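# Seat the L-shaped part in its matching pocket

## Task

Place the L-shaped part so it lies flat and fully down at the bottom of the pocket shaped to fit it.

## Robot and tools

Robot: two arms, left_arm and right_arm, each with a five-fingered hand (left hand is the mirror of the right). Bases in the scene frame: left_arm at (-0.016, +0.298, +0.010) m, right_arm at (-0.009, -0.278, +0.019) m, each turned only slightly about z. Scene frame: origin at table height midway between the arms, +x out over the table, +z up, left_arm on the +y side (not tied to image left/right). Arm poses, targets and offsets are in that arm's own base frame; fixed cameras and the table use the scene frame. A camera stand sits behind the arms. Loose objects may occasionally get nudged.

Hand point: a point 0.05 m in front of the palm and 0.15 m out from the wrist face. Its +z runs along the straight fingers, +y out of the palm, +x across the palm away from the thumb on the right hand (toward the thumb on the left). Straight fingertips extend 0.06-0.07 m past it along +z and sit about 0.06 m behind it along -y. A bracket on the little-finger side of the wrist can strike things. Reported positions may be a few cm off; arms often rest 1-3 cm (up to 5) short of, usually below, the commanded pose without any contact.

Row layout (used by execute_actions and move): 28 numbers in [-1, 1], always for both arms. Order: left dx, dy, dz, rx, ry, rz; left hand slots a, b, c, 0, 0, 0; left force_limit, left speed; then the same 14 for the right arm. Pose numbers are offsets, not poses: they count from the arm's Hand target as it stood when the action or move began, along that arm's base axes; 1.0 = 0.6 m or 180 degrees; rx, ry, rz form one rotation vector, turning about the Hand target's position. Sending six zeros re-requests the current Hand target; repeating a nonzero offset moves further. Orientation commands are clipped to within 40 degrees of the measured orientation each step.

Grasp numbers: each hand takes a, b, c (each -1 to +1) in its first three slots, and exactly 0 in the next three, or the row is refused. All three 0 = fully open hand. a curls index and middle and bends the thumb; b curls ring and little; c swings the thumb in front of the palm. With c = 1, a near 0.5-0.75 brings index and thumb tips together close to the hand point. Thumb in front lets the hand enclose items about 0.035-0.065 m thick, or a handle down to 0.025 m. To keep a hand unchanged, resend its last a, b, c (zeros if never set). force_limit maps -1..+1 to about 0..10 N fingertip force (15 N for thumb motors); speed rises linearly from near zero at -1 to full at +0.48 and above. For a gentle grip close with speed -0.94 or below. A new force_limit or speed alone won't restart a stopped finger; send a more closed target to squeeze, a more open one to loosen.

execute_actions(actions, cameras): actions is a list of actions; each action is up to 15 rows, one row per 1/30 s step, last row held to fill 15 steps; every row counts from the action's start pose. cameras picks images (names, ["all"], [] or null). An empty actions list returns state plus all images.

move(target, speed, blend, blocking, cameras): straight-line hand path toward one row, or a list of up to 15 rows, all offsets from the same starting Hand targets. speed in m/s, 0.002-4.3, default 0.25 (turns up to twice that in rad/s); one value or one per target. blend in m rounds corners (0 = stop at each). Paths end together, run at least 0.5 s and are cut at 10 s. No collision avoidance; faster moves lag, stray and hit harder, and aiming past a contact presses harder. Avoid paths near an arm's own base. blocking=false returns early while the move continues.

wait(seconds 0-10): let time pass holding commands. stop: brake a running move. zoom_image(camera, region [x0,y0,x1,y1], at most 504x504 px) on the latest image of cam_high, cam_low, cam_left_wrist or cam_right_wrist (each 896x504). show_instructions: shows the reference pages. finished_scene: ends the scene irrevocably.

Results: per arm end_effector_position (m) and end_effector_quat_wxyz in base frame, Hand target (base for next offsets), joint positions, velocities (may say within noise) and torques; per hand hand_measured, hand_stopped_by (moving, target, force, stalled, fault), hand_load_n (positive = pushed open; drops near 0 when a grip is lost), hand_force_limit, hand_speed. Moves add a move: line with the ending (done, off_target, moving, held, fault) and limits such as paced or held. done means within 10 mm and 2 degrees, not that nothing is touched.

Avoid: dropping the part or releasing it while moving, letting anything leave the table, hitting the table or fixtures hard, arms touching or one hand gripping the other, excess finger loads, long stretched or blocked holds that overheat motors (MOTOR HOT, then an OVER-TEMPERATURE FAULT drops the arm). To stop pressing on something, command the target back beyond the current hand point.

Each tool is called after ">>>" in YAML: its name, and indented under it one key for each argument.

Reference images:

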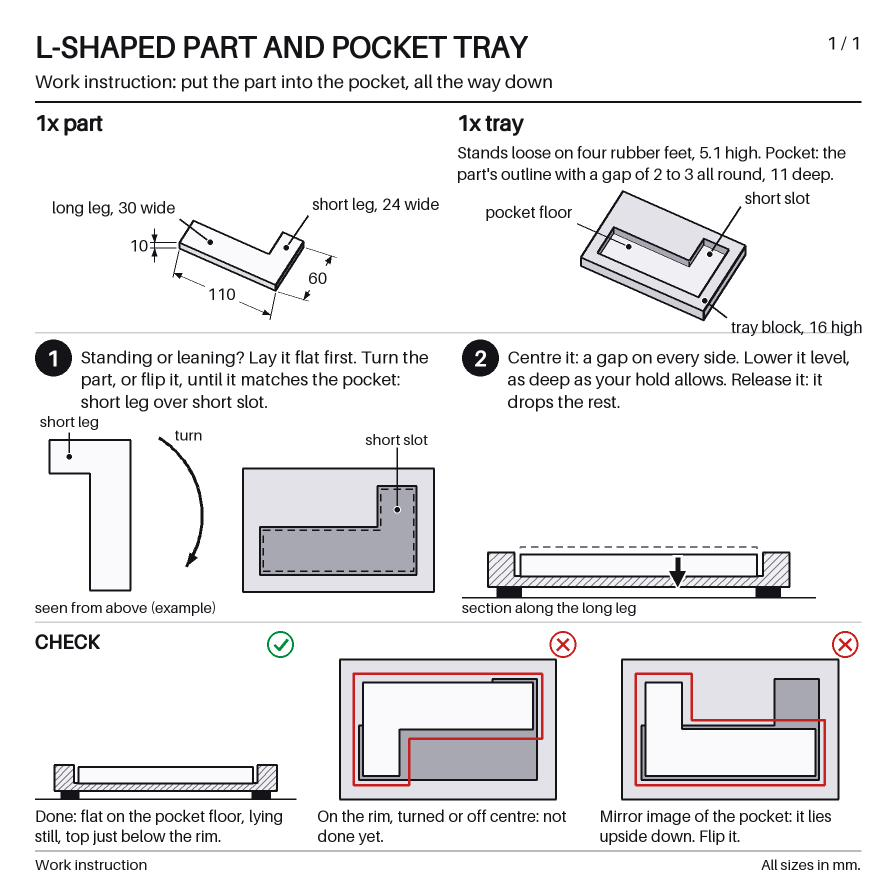

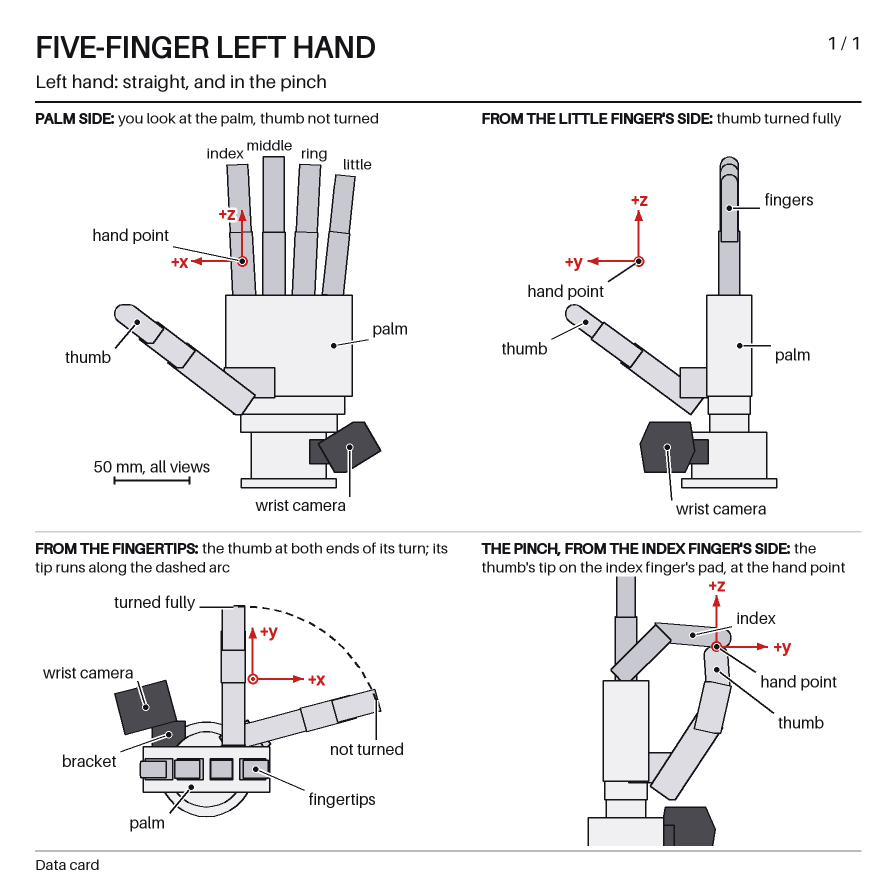

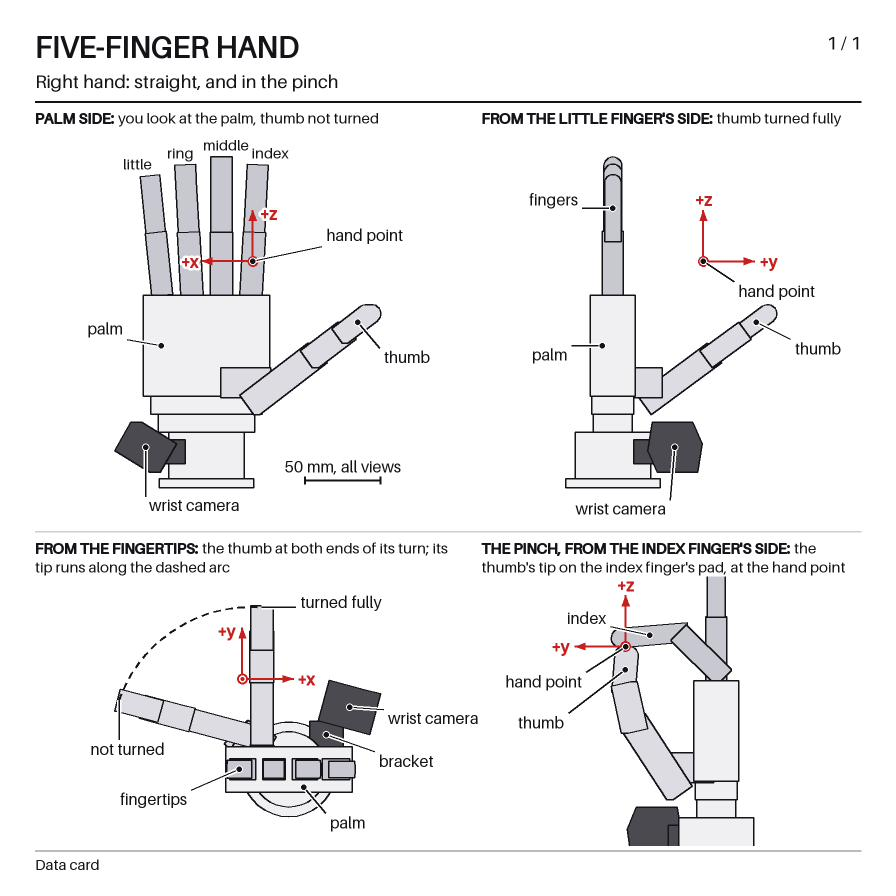

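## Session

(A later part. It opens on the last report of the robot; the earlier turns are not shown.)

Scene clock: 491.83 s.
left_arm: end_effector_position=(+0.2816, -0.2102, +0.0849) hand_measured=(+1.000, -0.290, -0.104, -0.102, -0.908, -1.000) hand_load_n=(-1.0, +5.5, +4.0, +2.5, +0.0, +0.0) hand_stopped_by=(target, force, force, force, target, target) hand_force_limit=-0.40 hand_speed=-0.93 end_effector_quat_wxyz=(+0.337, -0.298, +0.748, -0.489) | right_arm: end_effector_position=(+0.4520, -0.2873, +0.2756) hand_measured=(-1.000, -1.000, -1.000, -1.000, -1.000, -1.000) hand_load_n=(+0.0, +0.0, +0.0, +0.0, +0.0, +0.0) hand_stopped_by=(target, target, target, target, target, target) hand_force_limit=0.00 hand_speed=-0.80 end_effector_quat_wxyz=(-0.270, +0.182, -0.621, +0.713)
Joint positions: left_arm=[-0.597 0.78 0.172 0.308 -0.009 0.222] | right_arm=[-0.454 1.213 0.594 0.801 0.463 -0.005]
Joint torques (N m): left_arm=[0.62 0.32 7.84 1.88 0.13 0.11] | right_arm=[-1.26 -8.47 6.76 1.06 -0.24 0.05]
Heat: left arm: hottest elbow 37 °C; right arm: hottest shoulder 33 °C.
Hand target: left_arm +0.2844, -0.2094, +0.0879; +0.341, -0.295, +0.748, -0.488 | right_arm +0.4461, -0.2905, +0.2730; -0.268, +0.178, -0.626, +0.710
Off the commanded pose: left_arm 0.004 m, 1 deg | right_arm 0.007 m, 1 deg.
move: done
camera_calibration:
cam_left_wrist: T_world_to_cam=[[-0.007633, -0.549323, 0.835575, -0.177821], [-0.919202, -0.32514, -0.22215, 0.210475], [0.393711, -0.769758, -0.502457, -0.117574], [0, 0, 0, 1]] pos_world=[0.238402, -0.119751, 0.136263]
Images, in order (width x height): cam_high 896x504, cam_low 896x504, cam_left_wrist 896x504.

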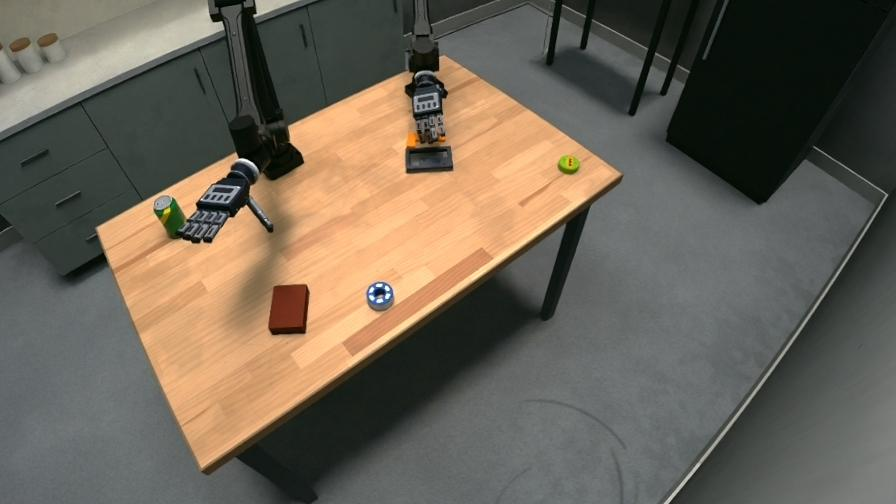

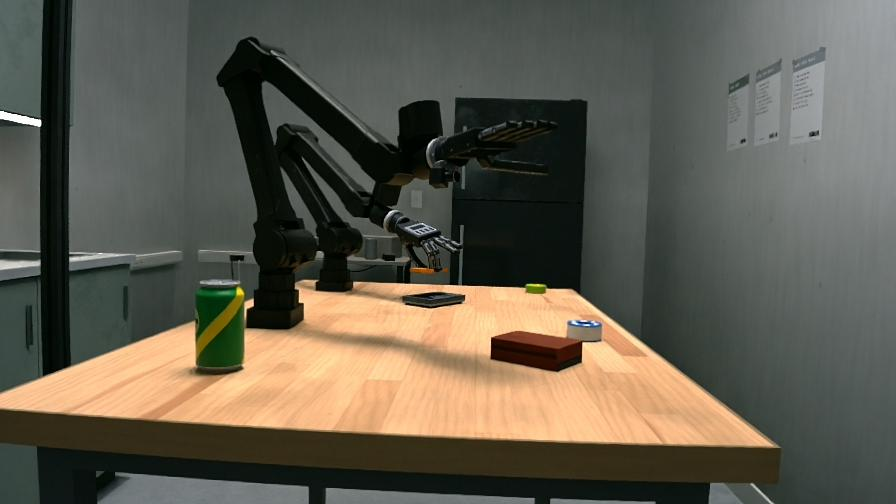

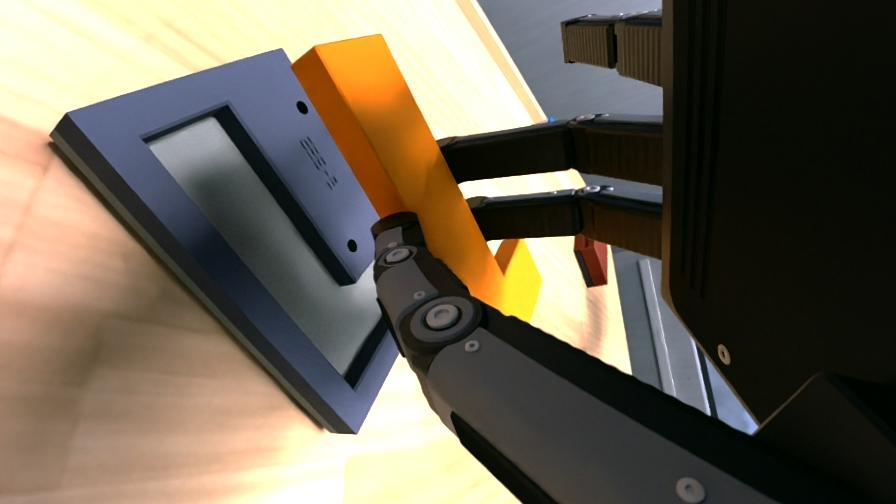

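>>> move:
  target: [0.0042, 0.0052, -0.085, 0,0,0.0222, 0.62,0,1,0,0,0, -0.4,-0.93, 0,0,0, 0,0,0, 0,0,0,0,0,0, 0,-0.8]
  speed: 0.1
  cameras: ["cam_high", "cam_low", "cam_left_wrist"]

>>> zoom_image:
  camera: "cam_high"
  region: [400, 125, 460, 178]

>>> zoom_image:
  camera: "cam_low"
  region: [400, 260, 470, 310]

>>> zoom_image:
  camera: "cam_left_wrist"
  region: [230, 20, 560, 360]

Scene clock: 539.90 s.
left_arm: end_effector_position=(+0.2862, -0.2014, +0.0326) hand_measured=(+1.000, -0.290, -0.104, -0.102, -0.908, -1.000) hand_load_n=(-1.0, +5.5, +4.0, +2.5, +0.0, +0.0) hand_stopped_by=(target, force, force, force, target, target) hand_force_limit=-0.40 hand_speed=-0.93 end_effector_quat_wxyz=(+0.358, -0.322, +0.742, -0.467) | right_arm: end_effector_position=(+0.4520, -0.2873, +0.2756) hand_measured=(-1.000, -1.000, -1.000, -1.000, -1.000, -1.000) hand_load_n=(+0.0, +0.0, +0.0, +0.0, +0.0, +0.0) hand_stopped_by=(target, target, target, target, target, target) hand_force_limit=0.00 hand_speed=-0.80 end_effector_quat_wxyz=(-0.270, +0.182, -0.621, +0.713)
Joint positions: left_arm=[-0.622 1.08 0.095 0.669 -0.109 0.209] | right_arm=[-0.454 1.213 0.594 0.801 0.463 -0.005]
Joint torques (N m): left_arm=[-0.85 -0.79 5.56 2.92 -0.1 -0.1] | right_arm=[-0.97 -8.35 6.79 1.06 -0.25 0.03]
Heat: left arm: hottest elbow 37 °C; right arm: hottest shoulder 33 °C.
Hand target: left_arm +0.2870, -0.2064, +0.0371; +0.358, -0.321, +0.737, -0.476 | right_arm +0.4461, -0.2905, +0.2730; -0.268, +0.178, -0.626, +0.710
Off the commanded pose: left_arm 0.007 m, 1 deg | right_arm 0.007 m, 1 deg.
move: done
camera_calibration:
cam_left_wrist: T_world_to_cam=[[0.0359605, -0.567503, 0.822585, -0.144961], [-0.893182, -0.387457, -0.228261, 0.186222], [0.448256, -0.72651, -0.520817, -0.145305], [0, 0, 0, 1]] pos_world=[0.236677, -0.115678, 0.0860722]
Images, in order (width x height): cam_high 896x504, cam_low 896x504, cam_left_wrist 896x504.

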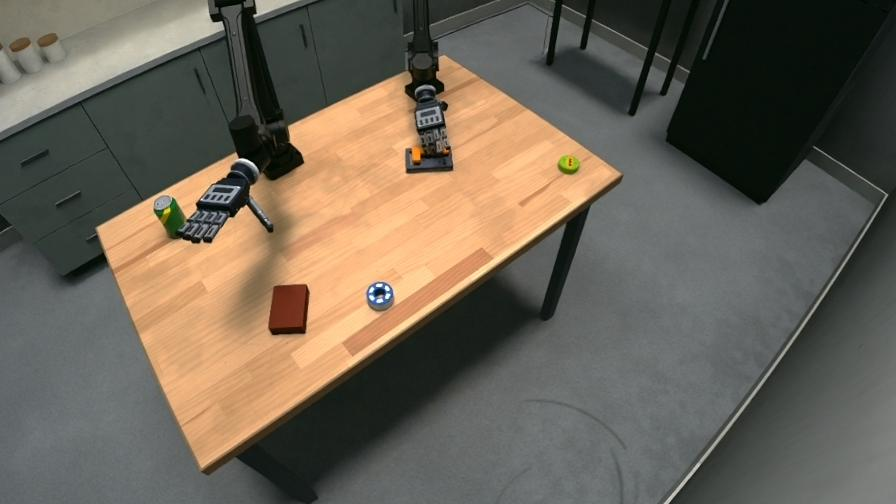

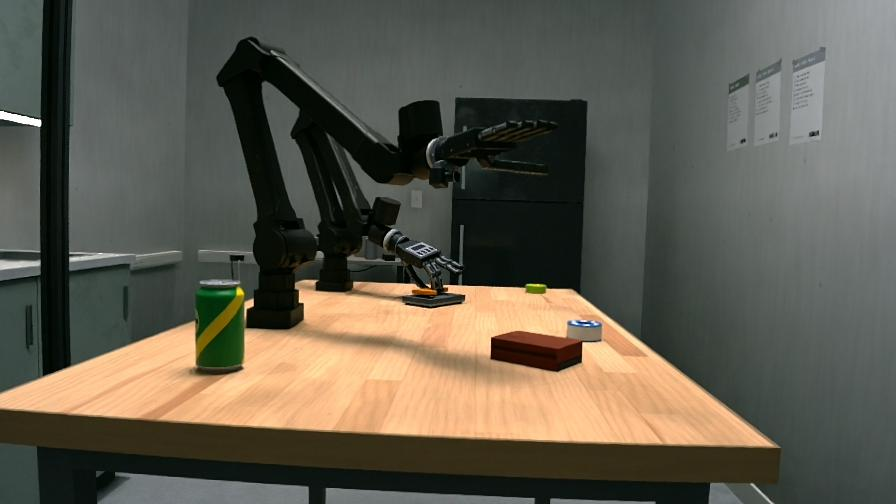

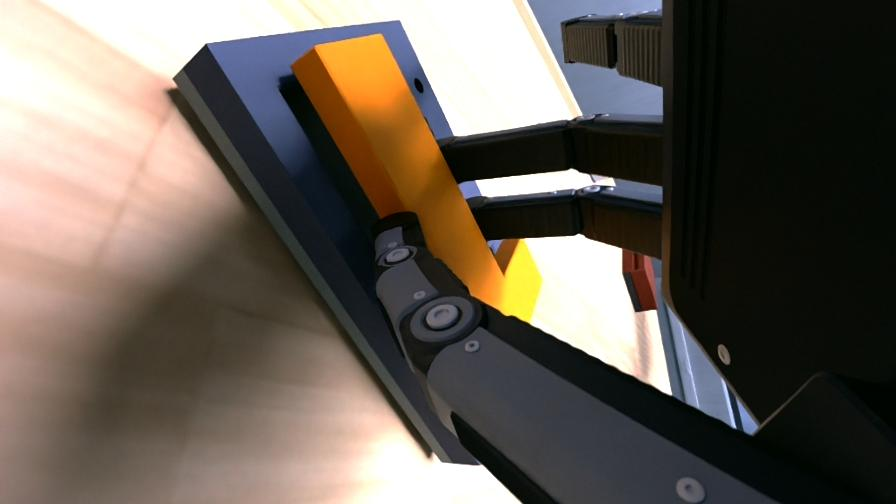

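Scaled by 8.400 from the camera's 896x504 image, which has a finer 1280x720 frame.

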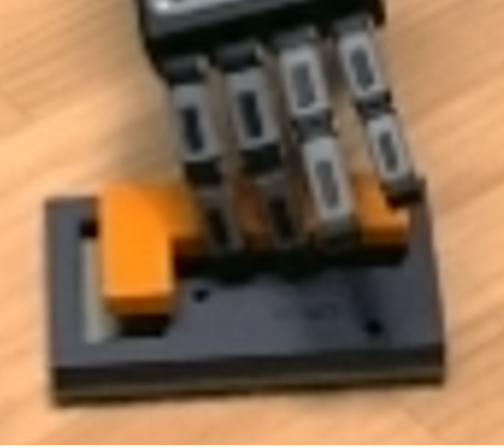

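Scaled by 7.200 from the camera's 896x504 image, which has a finer 1280x720 frame.

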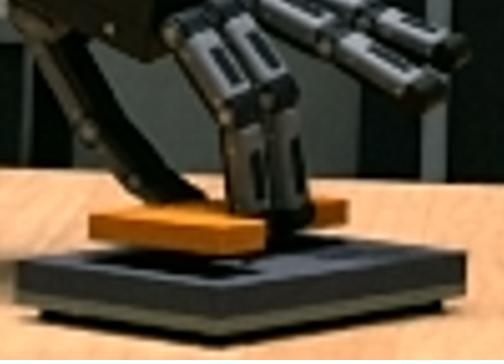

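Scaled by 1.482 from the camera's 896x504 image, which has a finer 1280x720 frame.

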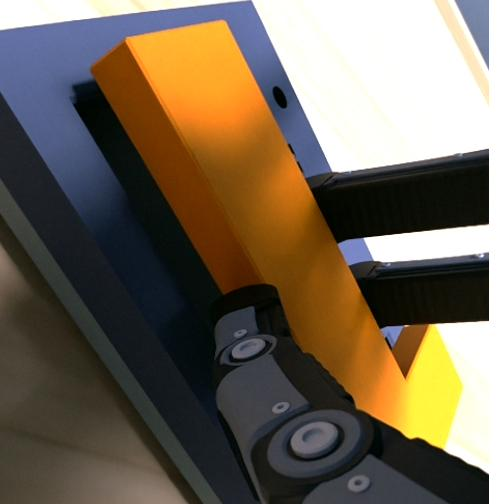

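>>> zoom_image:
  camera: "cam_left_wrist"
  region: [160, 10, 460, 250]

>>> zoom_image:
  camera: "cam_high"
  region: [404, 143, 456, 175]

Scaled by 1.680 from the camera's 896x504 image, which has a finer 1280x720 frame.

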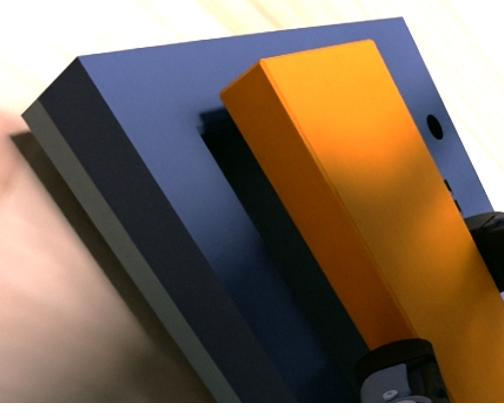

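Scaled by 9.692 from the camera's 896x504 image, which has a finer 1280x720 frame.

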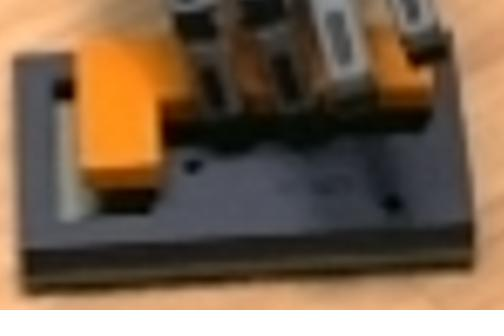

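>>> zoom_image:
  camera: "cam_left_wrist"
  region: [265, 50, 385, 150]

>>> zoom_image:
  camera: "cam_left_wrist"
  region: [300, 140, 400, 260]

>>> zoom_image:
  camera: "cam_left_wrist"
  region: [450, 210, 570, 340]

Scaled by 4.200 from the camera's 896x504 image, which has a finer 1280x720 frame.

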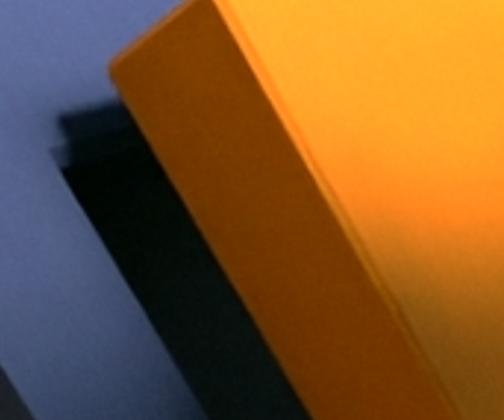

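Scaled by 4.200 from the camera's 896x504 image, which has a finer 1280x720 frame.

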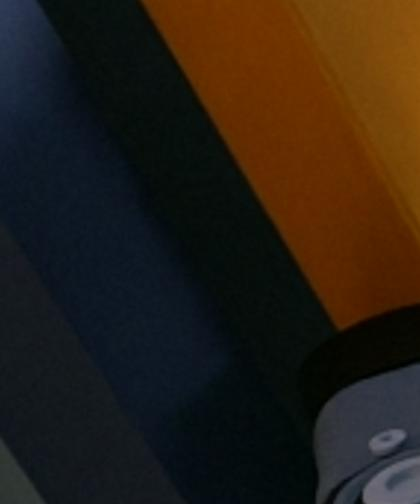

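Scaled by 3.877 from the camera's 896x504 image, which has a finer 1280x720 frame.

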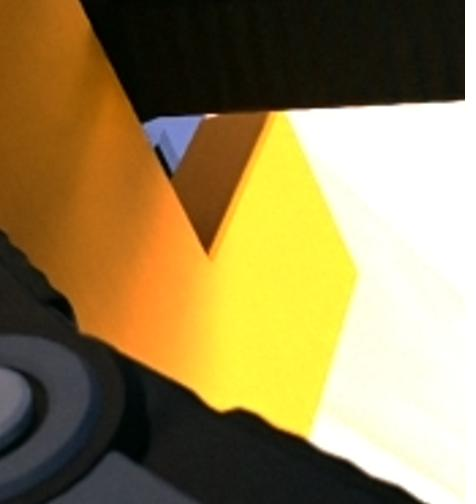

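>>> zoom_image:
  camera: "cam_high"
  region: [403, 142, 431, 172]

>>> zoom_image:
  camera: "cam_high"
  region: [430, 140, 458, 170]

>>> zoom_image:
  camera: "cam_low"
  region: [400, 282, 468, 308]

Scaled by 16.800 from the camera's 896x504 image, which has a finer 1280x720 frame.

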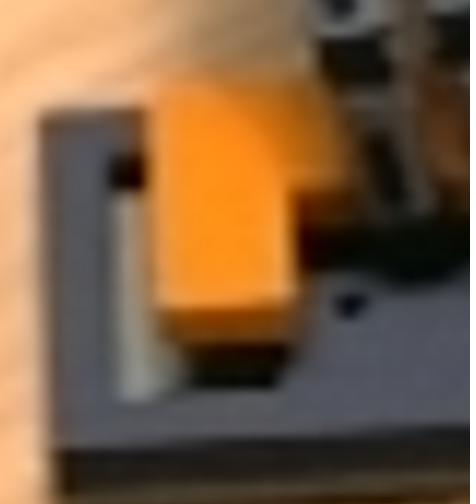

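Scaled by 16.800 from the camera's 896x504 image, which has a finer 1280x720 frame.

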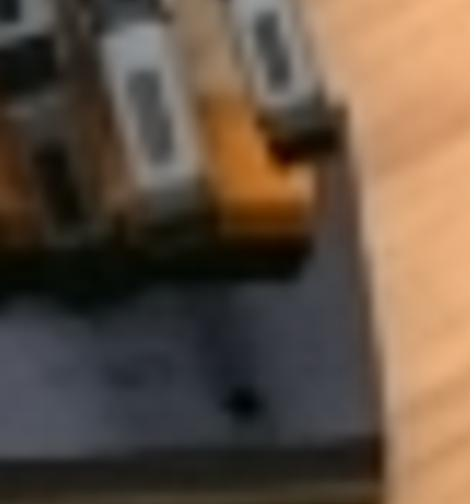

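Scaled by 7.412 from the camera's 896x504 image, which has a finer 1280x720 frame.

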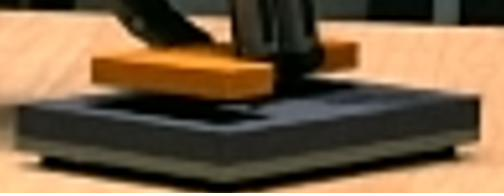

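>>> move:
  target: [-0.0013, -0.0065, -0.0085, 0,0,0, 0.62,0,1,0,0,0, -0.4,-0.93, 0,0,0, 0,0,0, 0,0,0,0,0,0, 0,-0.8]
  speed: 0.05
  cameras: ["cam_high", "cam_low", "cam_left_wrist"]

>>> zoom_image:
  camera: "cam_high"
  region: [403, 142, 431, 172]

>>> zoom_image:
  camera: "cam_high"
  region: [430, 140, 458, 170]

>>> zoom_image:
  camera: "cam_low"
  region: [400, 282, 468, 308]

>>> zoom_image:
  camera: "cam_left_wrist"
  region: [230, 20, 400, 190]

Scene clock: 651.27 s.
left_arm: end_effector_position=(+0.2866, -0.2061, +0.0303) hand_measured=(+1.000, -0.290, -0.104, -0.102, -0.908, -1.000) hand_load_n=(-1.0, +5.5, +4.0, +3.0, +0.0, +0.0) hand_stopped_by=(target, force, force, force, target, target) hand_force_limit=-0.40 hand_speed=-0.93 end_effector_quat_wxyz=(+0.359, -0.321, +0.740, -0.469) | right_arm: end_effector_position=(+0.4520, -0.2873, +0.2756) hand_measured=(-1.000, -1.000, -1.000, -1.000, -1.000, -1.000) hand_load_n=(+0.0, +0.0, +0.0, +0.0, +0.0, +0.0) hand_stopped_by=(target, target, target, target, target, target) hand_force_limit=0.00 hand_speed=-0.80 end_effector_quat_wxyz=(-0.270, +0.182, -0.621, +0.713)
Joint positions: left_arm=[-0.642 1.123 0.095 0.719 -0.128 0.203] | right_arm=[-0.454 1.213 0.594 0.801 0.463 -0.005]
Joint torques (N m): left_arm=[-0.79 -0.56 5.18 2.91 -0.1 -0.09] | right_arm=[-0.97 -8.18 6.84 1.13 -0.26 0.04]
Heat: left arm: hottest elbow 37 °C; right arm: hottest shoulder 33 °C.
Hand target: left_arm +0.2862, -0.2102, +0.0320; +0.358, -0.321, +0.737, -0.476 | right_arm +0.4461, -0.2905, +0.2730; -0.268, +0.178, -0.626, +0.710
Off the commanded pose: left_arm 0.004 m, 1 deg | right_arm 0.007 m, 1 deg.
move: done
camera_calibration:
cam_left_wrist: T_world_to_cam=[[0.0305519, -0.563892, 0.825283, -0.143636], [-0.891636, -0.388522, -0.232458, 0.183671], [0.451722, -0.72875, -0.514656, -0.15169], [0, 0, 0, 1]] pos_world=[0.236677, -0.120179, 0.083168]
Images, in order (width x height): cam_high 896x504, cam_low 896x504, cam_left_wrist 896x504.

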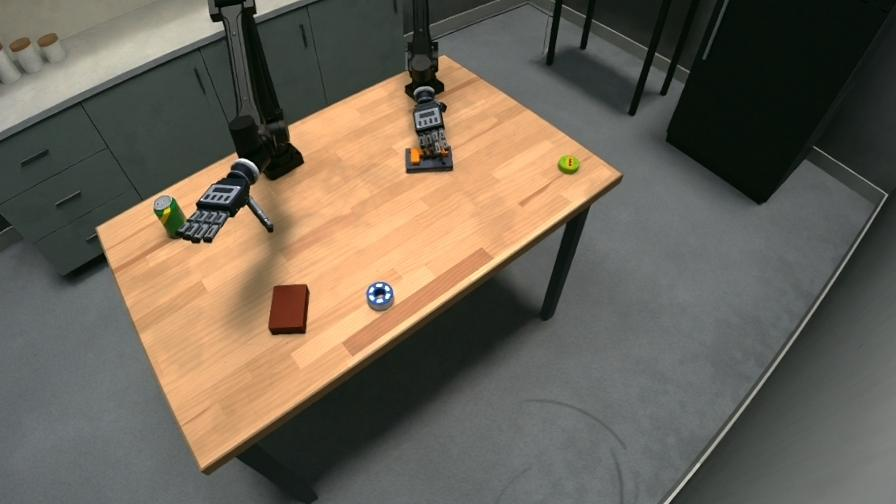

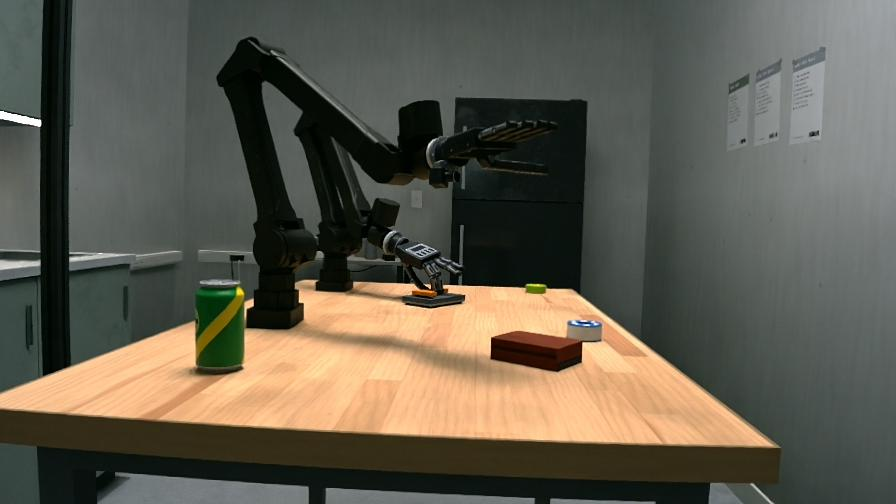

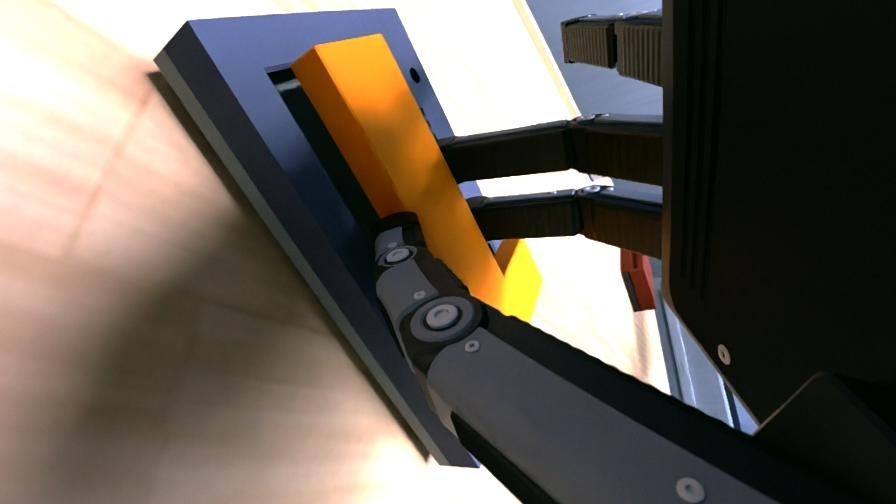

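Scaled by 16.800 from the camera's 896x504 image, which has a finer 1280x720 frame.

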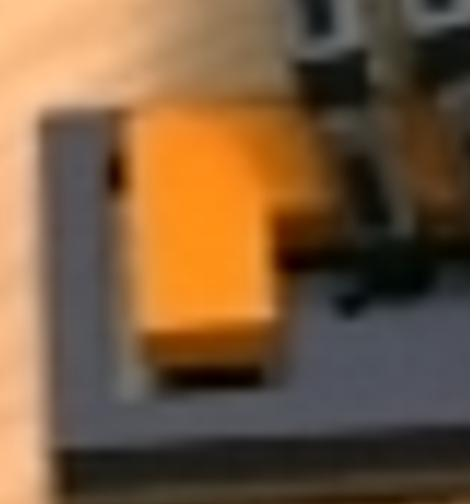

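Scaled by 16.800 from the camera's 896x504 image, which has a finer 1280x720 frame.

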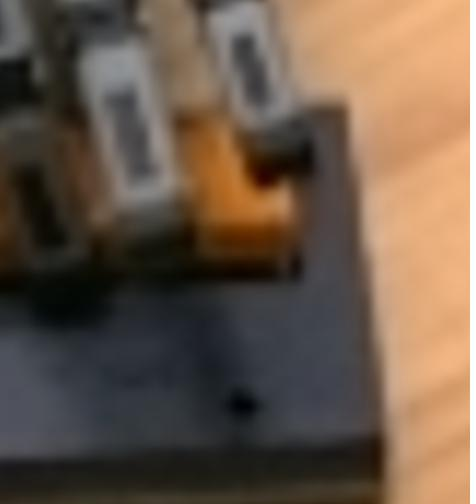

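Scaled by 7.412 from the camera's 896x504 image, which has a finer 1280x720 frame.

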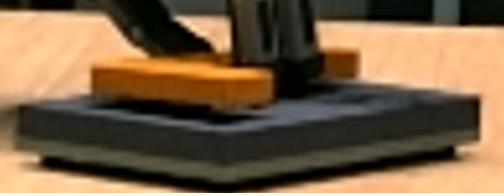

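Scaled by 2.965 from the camera's 896x504 image, which has a finer 1280x720 frame.

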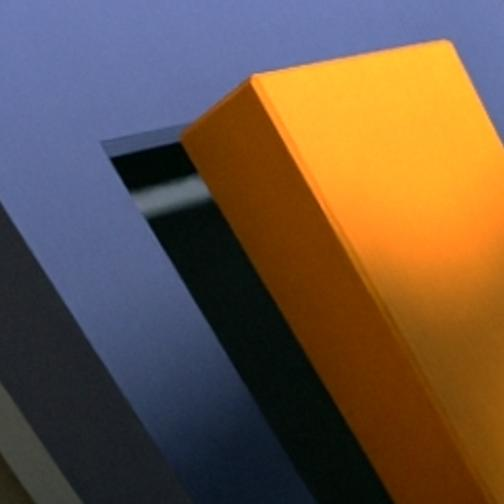

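>>> move:
  target: [0.0015, 0.003, -0.0158, 0,0,0, 0.62,0,1,0,0,0, -0.4,-0.93, 0,0,0, 0,0,0, 0,0,0,0,0,0, 0,-0.8]
  speed: 0.04
  cameras: ["cam_high", "cam_low", "cam_left_wrist"]

>>> zoom_image:
  camera: "cam_high"
  region: [403, 142, 431, 172]

>>> zoom_image:
  camera: "cam_low"
  region: [400, 282, 468, 308]

>>> zoom_image:
  camera: "cam_left_wrist"
  region: [230, 20, 400, 190]

Scene clock: 678.97 s.
left_arm: end_effector_position=(+0.2895, -0.2093, +0.0268) hand_measured=(+1.000, -0.290, -0.104, -0.102, -0.908, -1.000) hand_load_n=(-1.0, +5.5, +4.0, +3.0, +0.0, +0.0) hand_stopped_by=(target, force, force, force, target, target) hand_force_limit=-0.40 hand_speed=-0.93 end_effector_quat_wxyz=(+0.362, -0.319, +0.735, -0.477) | right_arm: end_effector_position=(+0.4520, -0.2873, +0.2756) hand_measured=(-1.000, -1.000, -1.000, -1.000, -1.000, -1.000) hand_load_n=(+0.0, +0.0, +0.0, +0.0, +0.0, +0.0) hand_stopped_by=(target, target, target, target, target, target) hand_force_limit=0.00 hand_speed=-0.80 end_effector_quat_wxyz=(-0.270, +0.182, -0.621, +0.713)
Joint positions: left_arm=[-0.642 1.198 0.091 0.816 -0.123 0.203] | right_arm=[-0.454 1.213 0.594 0.801 0.463 -0.005]
Joint torques (N m): left_arm=[0.15 -0.62 4.22 2.65 0.12 -0.06] | right_arm=[-1.2 -8.35 6.8 1.09 -0.24 0.03]
Heat: left arm: hottest elbow 36 °C; right arm: hottest shoulder 33 °C.
Hand target: left_arm +0.2871, -0.2085, +0.0225; +0.358, -0.321, +0.737, -0.476 | right_arm +0.4461, -0.2905, +0.2730; -0.268, +0.178, -0.626, +0.710
Off the commanded pose: left_arm 0.005 m, 1 deg | right_arm 0.007 m, 1 deg.
move: done
camera_calibration:
cam_left_wrist: T_world_to_cam=[[0.0170644, -0.553841, 0.832447, -0.136701], [-0.889911, -0.387966, -0.239878, 0.183945], [0.455815, -0.73671, -0.49949, -0.160488], [0, 0, 0, 1]] pos_world=[0.239181, -0.122579, 0.0777584]
Images, in order (width x height): cam_high 896x504, cam_low 896x504, cam_left_wrist 896x504.

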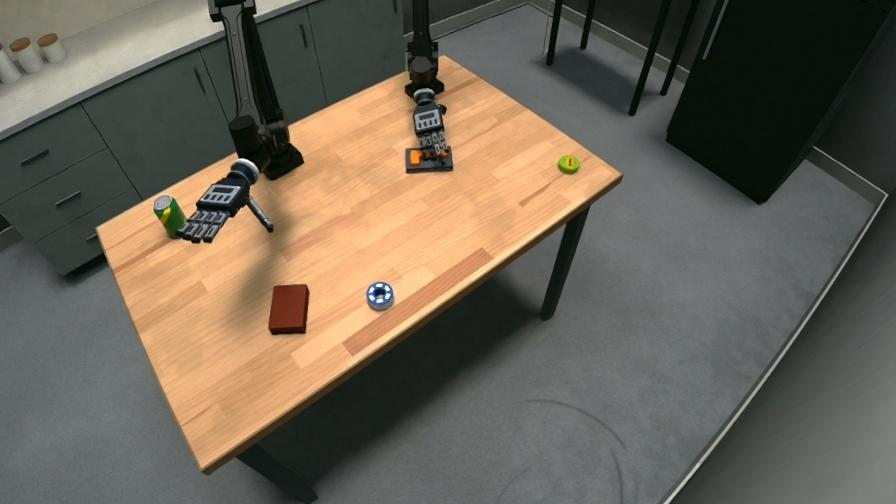

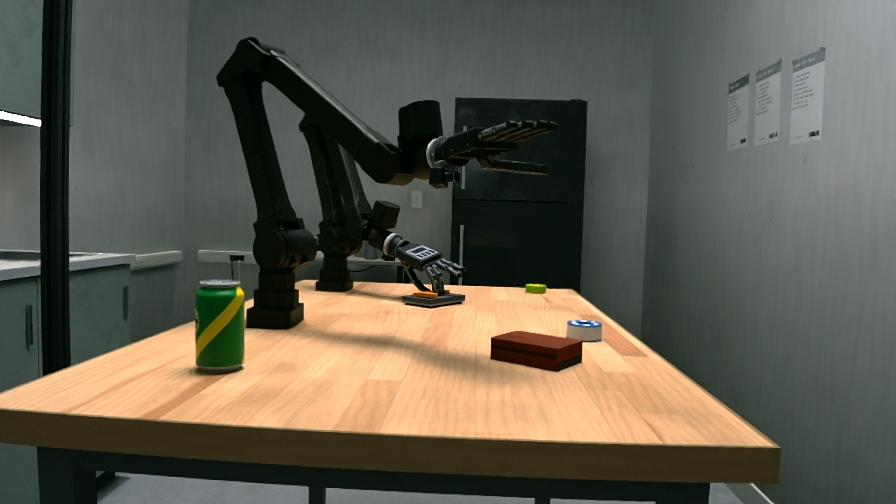

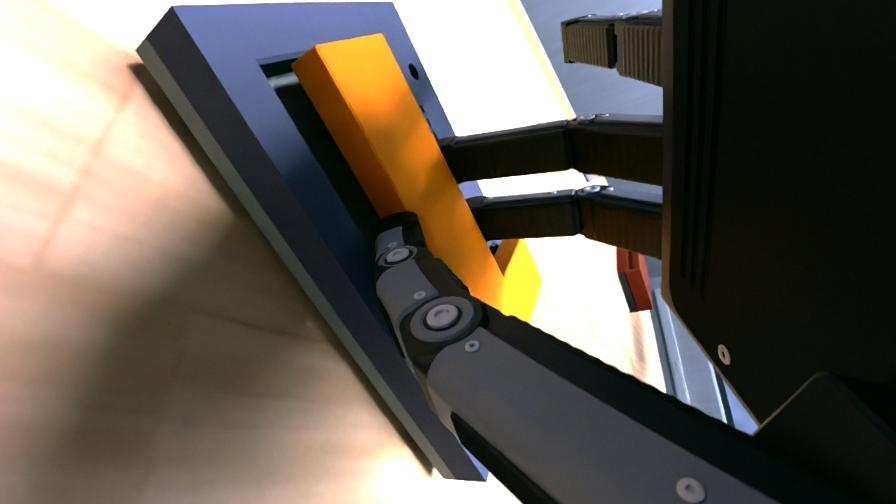

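Scaled by 16.800 from the camera's 896x504 image, which has a finer 1280x720 frame.

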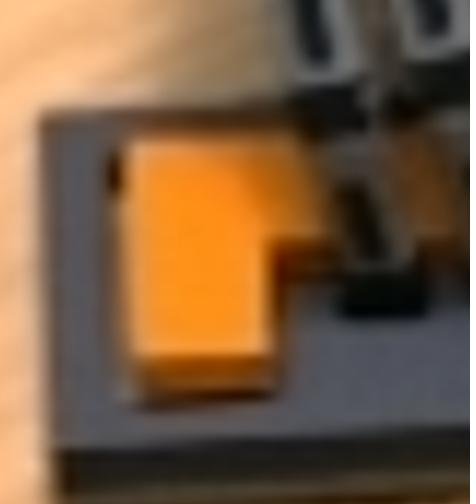

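Scaled by 7.412 from the camera's 896x504 image, which has a finer 1280x720 frame.

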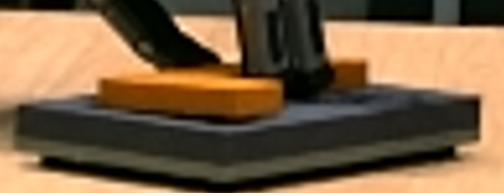

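Scaled by 2.965 from the camera's 896x504 image, which has a finer 1280x720 frame.

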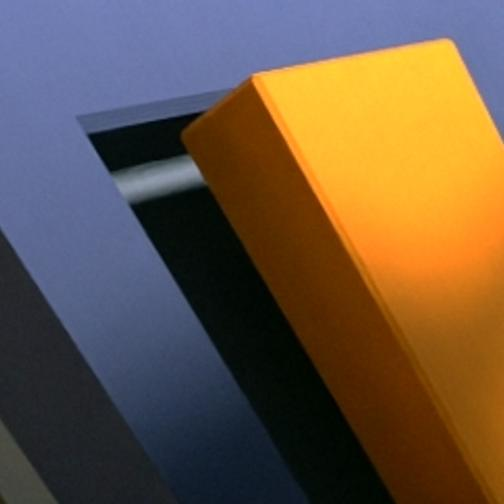

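>>> move:
  target: [-0.0062, 0.0046, 0.0083, 0.0054,0.0097,0, 0.62,0,1,0,0,0, -0.4,-0.93, 0,0,0, 0,0,0, 0,0,0,0,0,0, 0,-0.8]
  speed: 0.04
  cameras: ["cam_high", "cam_low", "cam_left_wrist"]

>>> zoom_image:
  camera: "cam_high"
  region: [403, 142, 431, 172]

>>> zoom_image:
  camera: "cam_low"
  region: [400, 282, 468, 308]

>>> zoom_image:
  camera: "cam_left_wrist"
  region: [230, 20, 400, 190]

Scene clock: 716.20 s.
left_arm: end_effector_position=(+0.2817, -0.2047, +0.0265) hand_measured=(+1.000, -0.290, -0.104, -0.102, -0.908, -1.000) hand_load_n=(-2.0, +4.5, +4.5, +3.5, +0.0, +0.0) hand_stopped_by=(target, force, force, force, target, target) hand_force_limit=-0.40 hand_speed=-0.93 end_effector_quat_wxyz=(+0.352, -0.321, +0.746, -0.465) | right_arm: end_effector_position=(+0.4520, -0.2873, +0.2756) hand_measured=(-1.000, -1.000, -1.000, -1.000, -1.000, -1.000) hand_load_n=(-0.5, +0.0, +0.0, +0.0, +0.0, +0.0) hand_stopped_by=(target, target, target, target, target, target) hand_force_limit=0.00 hand_speed=-0.80 end_effector_quat_wxyz=(-0.270, +0.182, -0.621, +0.713)
Joint positions: left_arm=[-0.642 1.107 0.091 0.688 -0.119 0.202] | right_arm=[-0.454 1.213 0.594 0.801 0.463 -0.005]
Joint torques (N m): left_arm=[0.44 -1.44 5.86 1.31 0.11 -0.08] | right_arm=[-1.26 -8.29 6.8 1.13 -0.26 0.03]
Heat: left arm: hottest elbow 36 °C; right arm: hottest shoulder 33 °C.
Hand target: left_arm +0.2834, -0.2057, +0.0274; +0.349, -0.325, +0.746, -0.464 | right_arm +0.4461, -0.2905, +0.2730; -0.268, +0.178, -0.626, +0.710
Off the commanded pose: left_arm 0.002 m, 1 deg | right_arm 0.007 m, 1 deg.
move: done
camera_calibration:
cam_left_wrist: T_world_to_cam=[[0.0405778, -0.570733, 0.820132, -0.143589], [-0.89864, -0.379676, -0.219755, 0.1824], [0.436806, -0.728087, -0.52829, -0.145692], [0, 0, 0, 1]] pos_world=[0.233378, -0.118775, 0.0808781]
Images, in order (width x height): cam_high 896x504, cam_low 896x504, cam_left_wrist 896x504.

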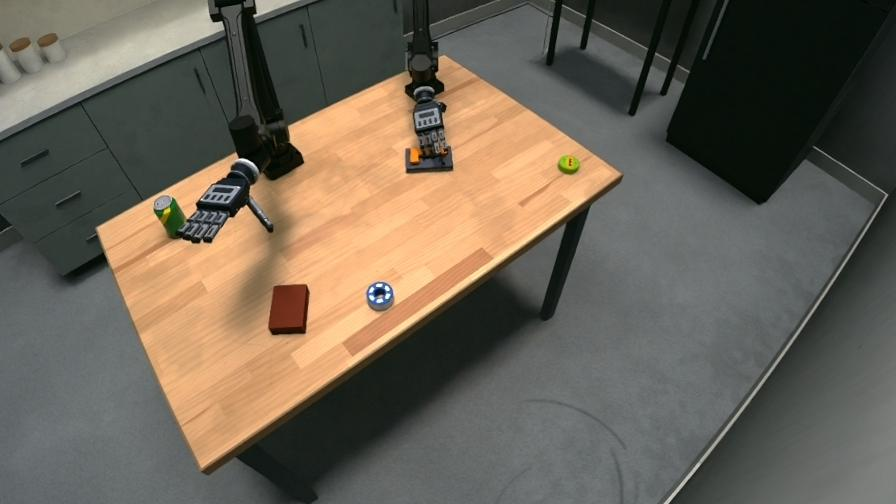

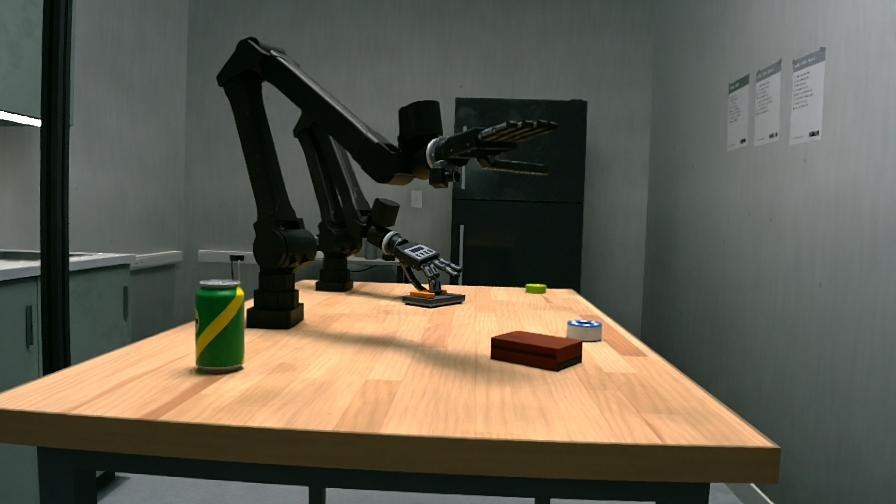

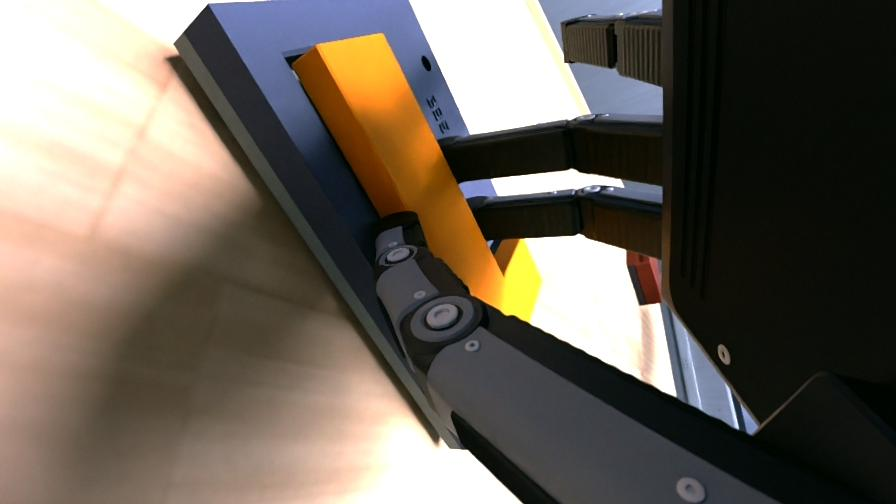

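Scaled by 16.800 from the camera's 896x504 image, which has a finer 1280x720 frame.

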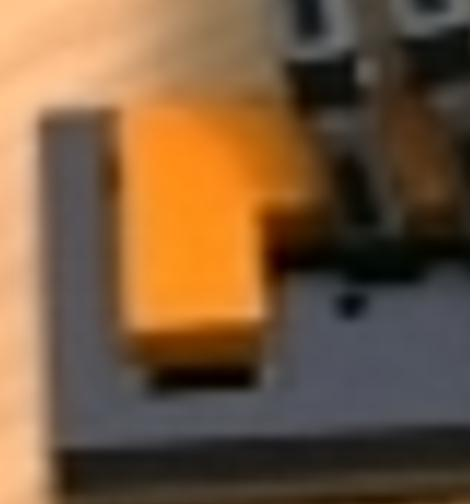

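Scaled by 7.412 from the camera's 896x504 image, which has a finer 1280x720 frame.

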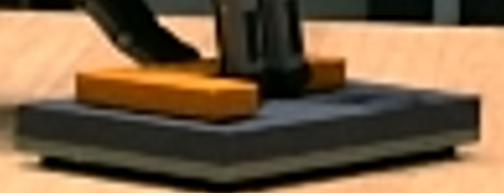

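Scaled by 2.965 from the camera's 896x504 image, which has a finer 1280x720 frame.

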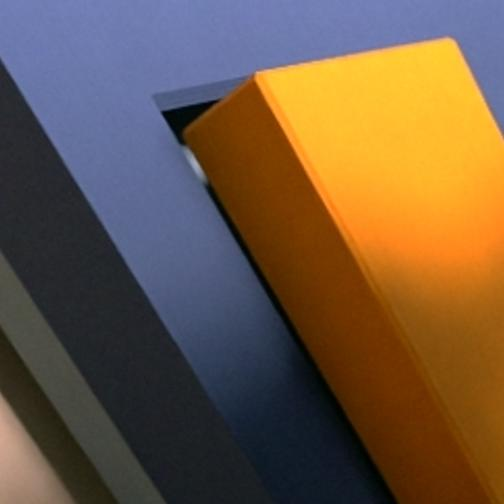

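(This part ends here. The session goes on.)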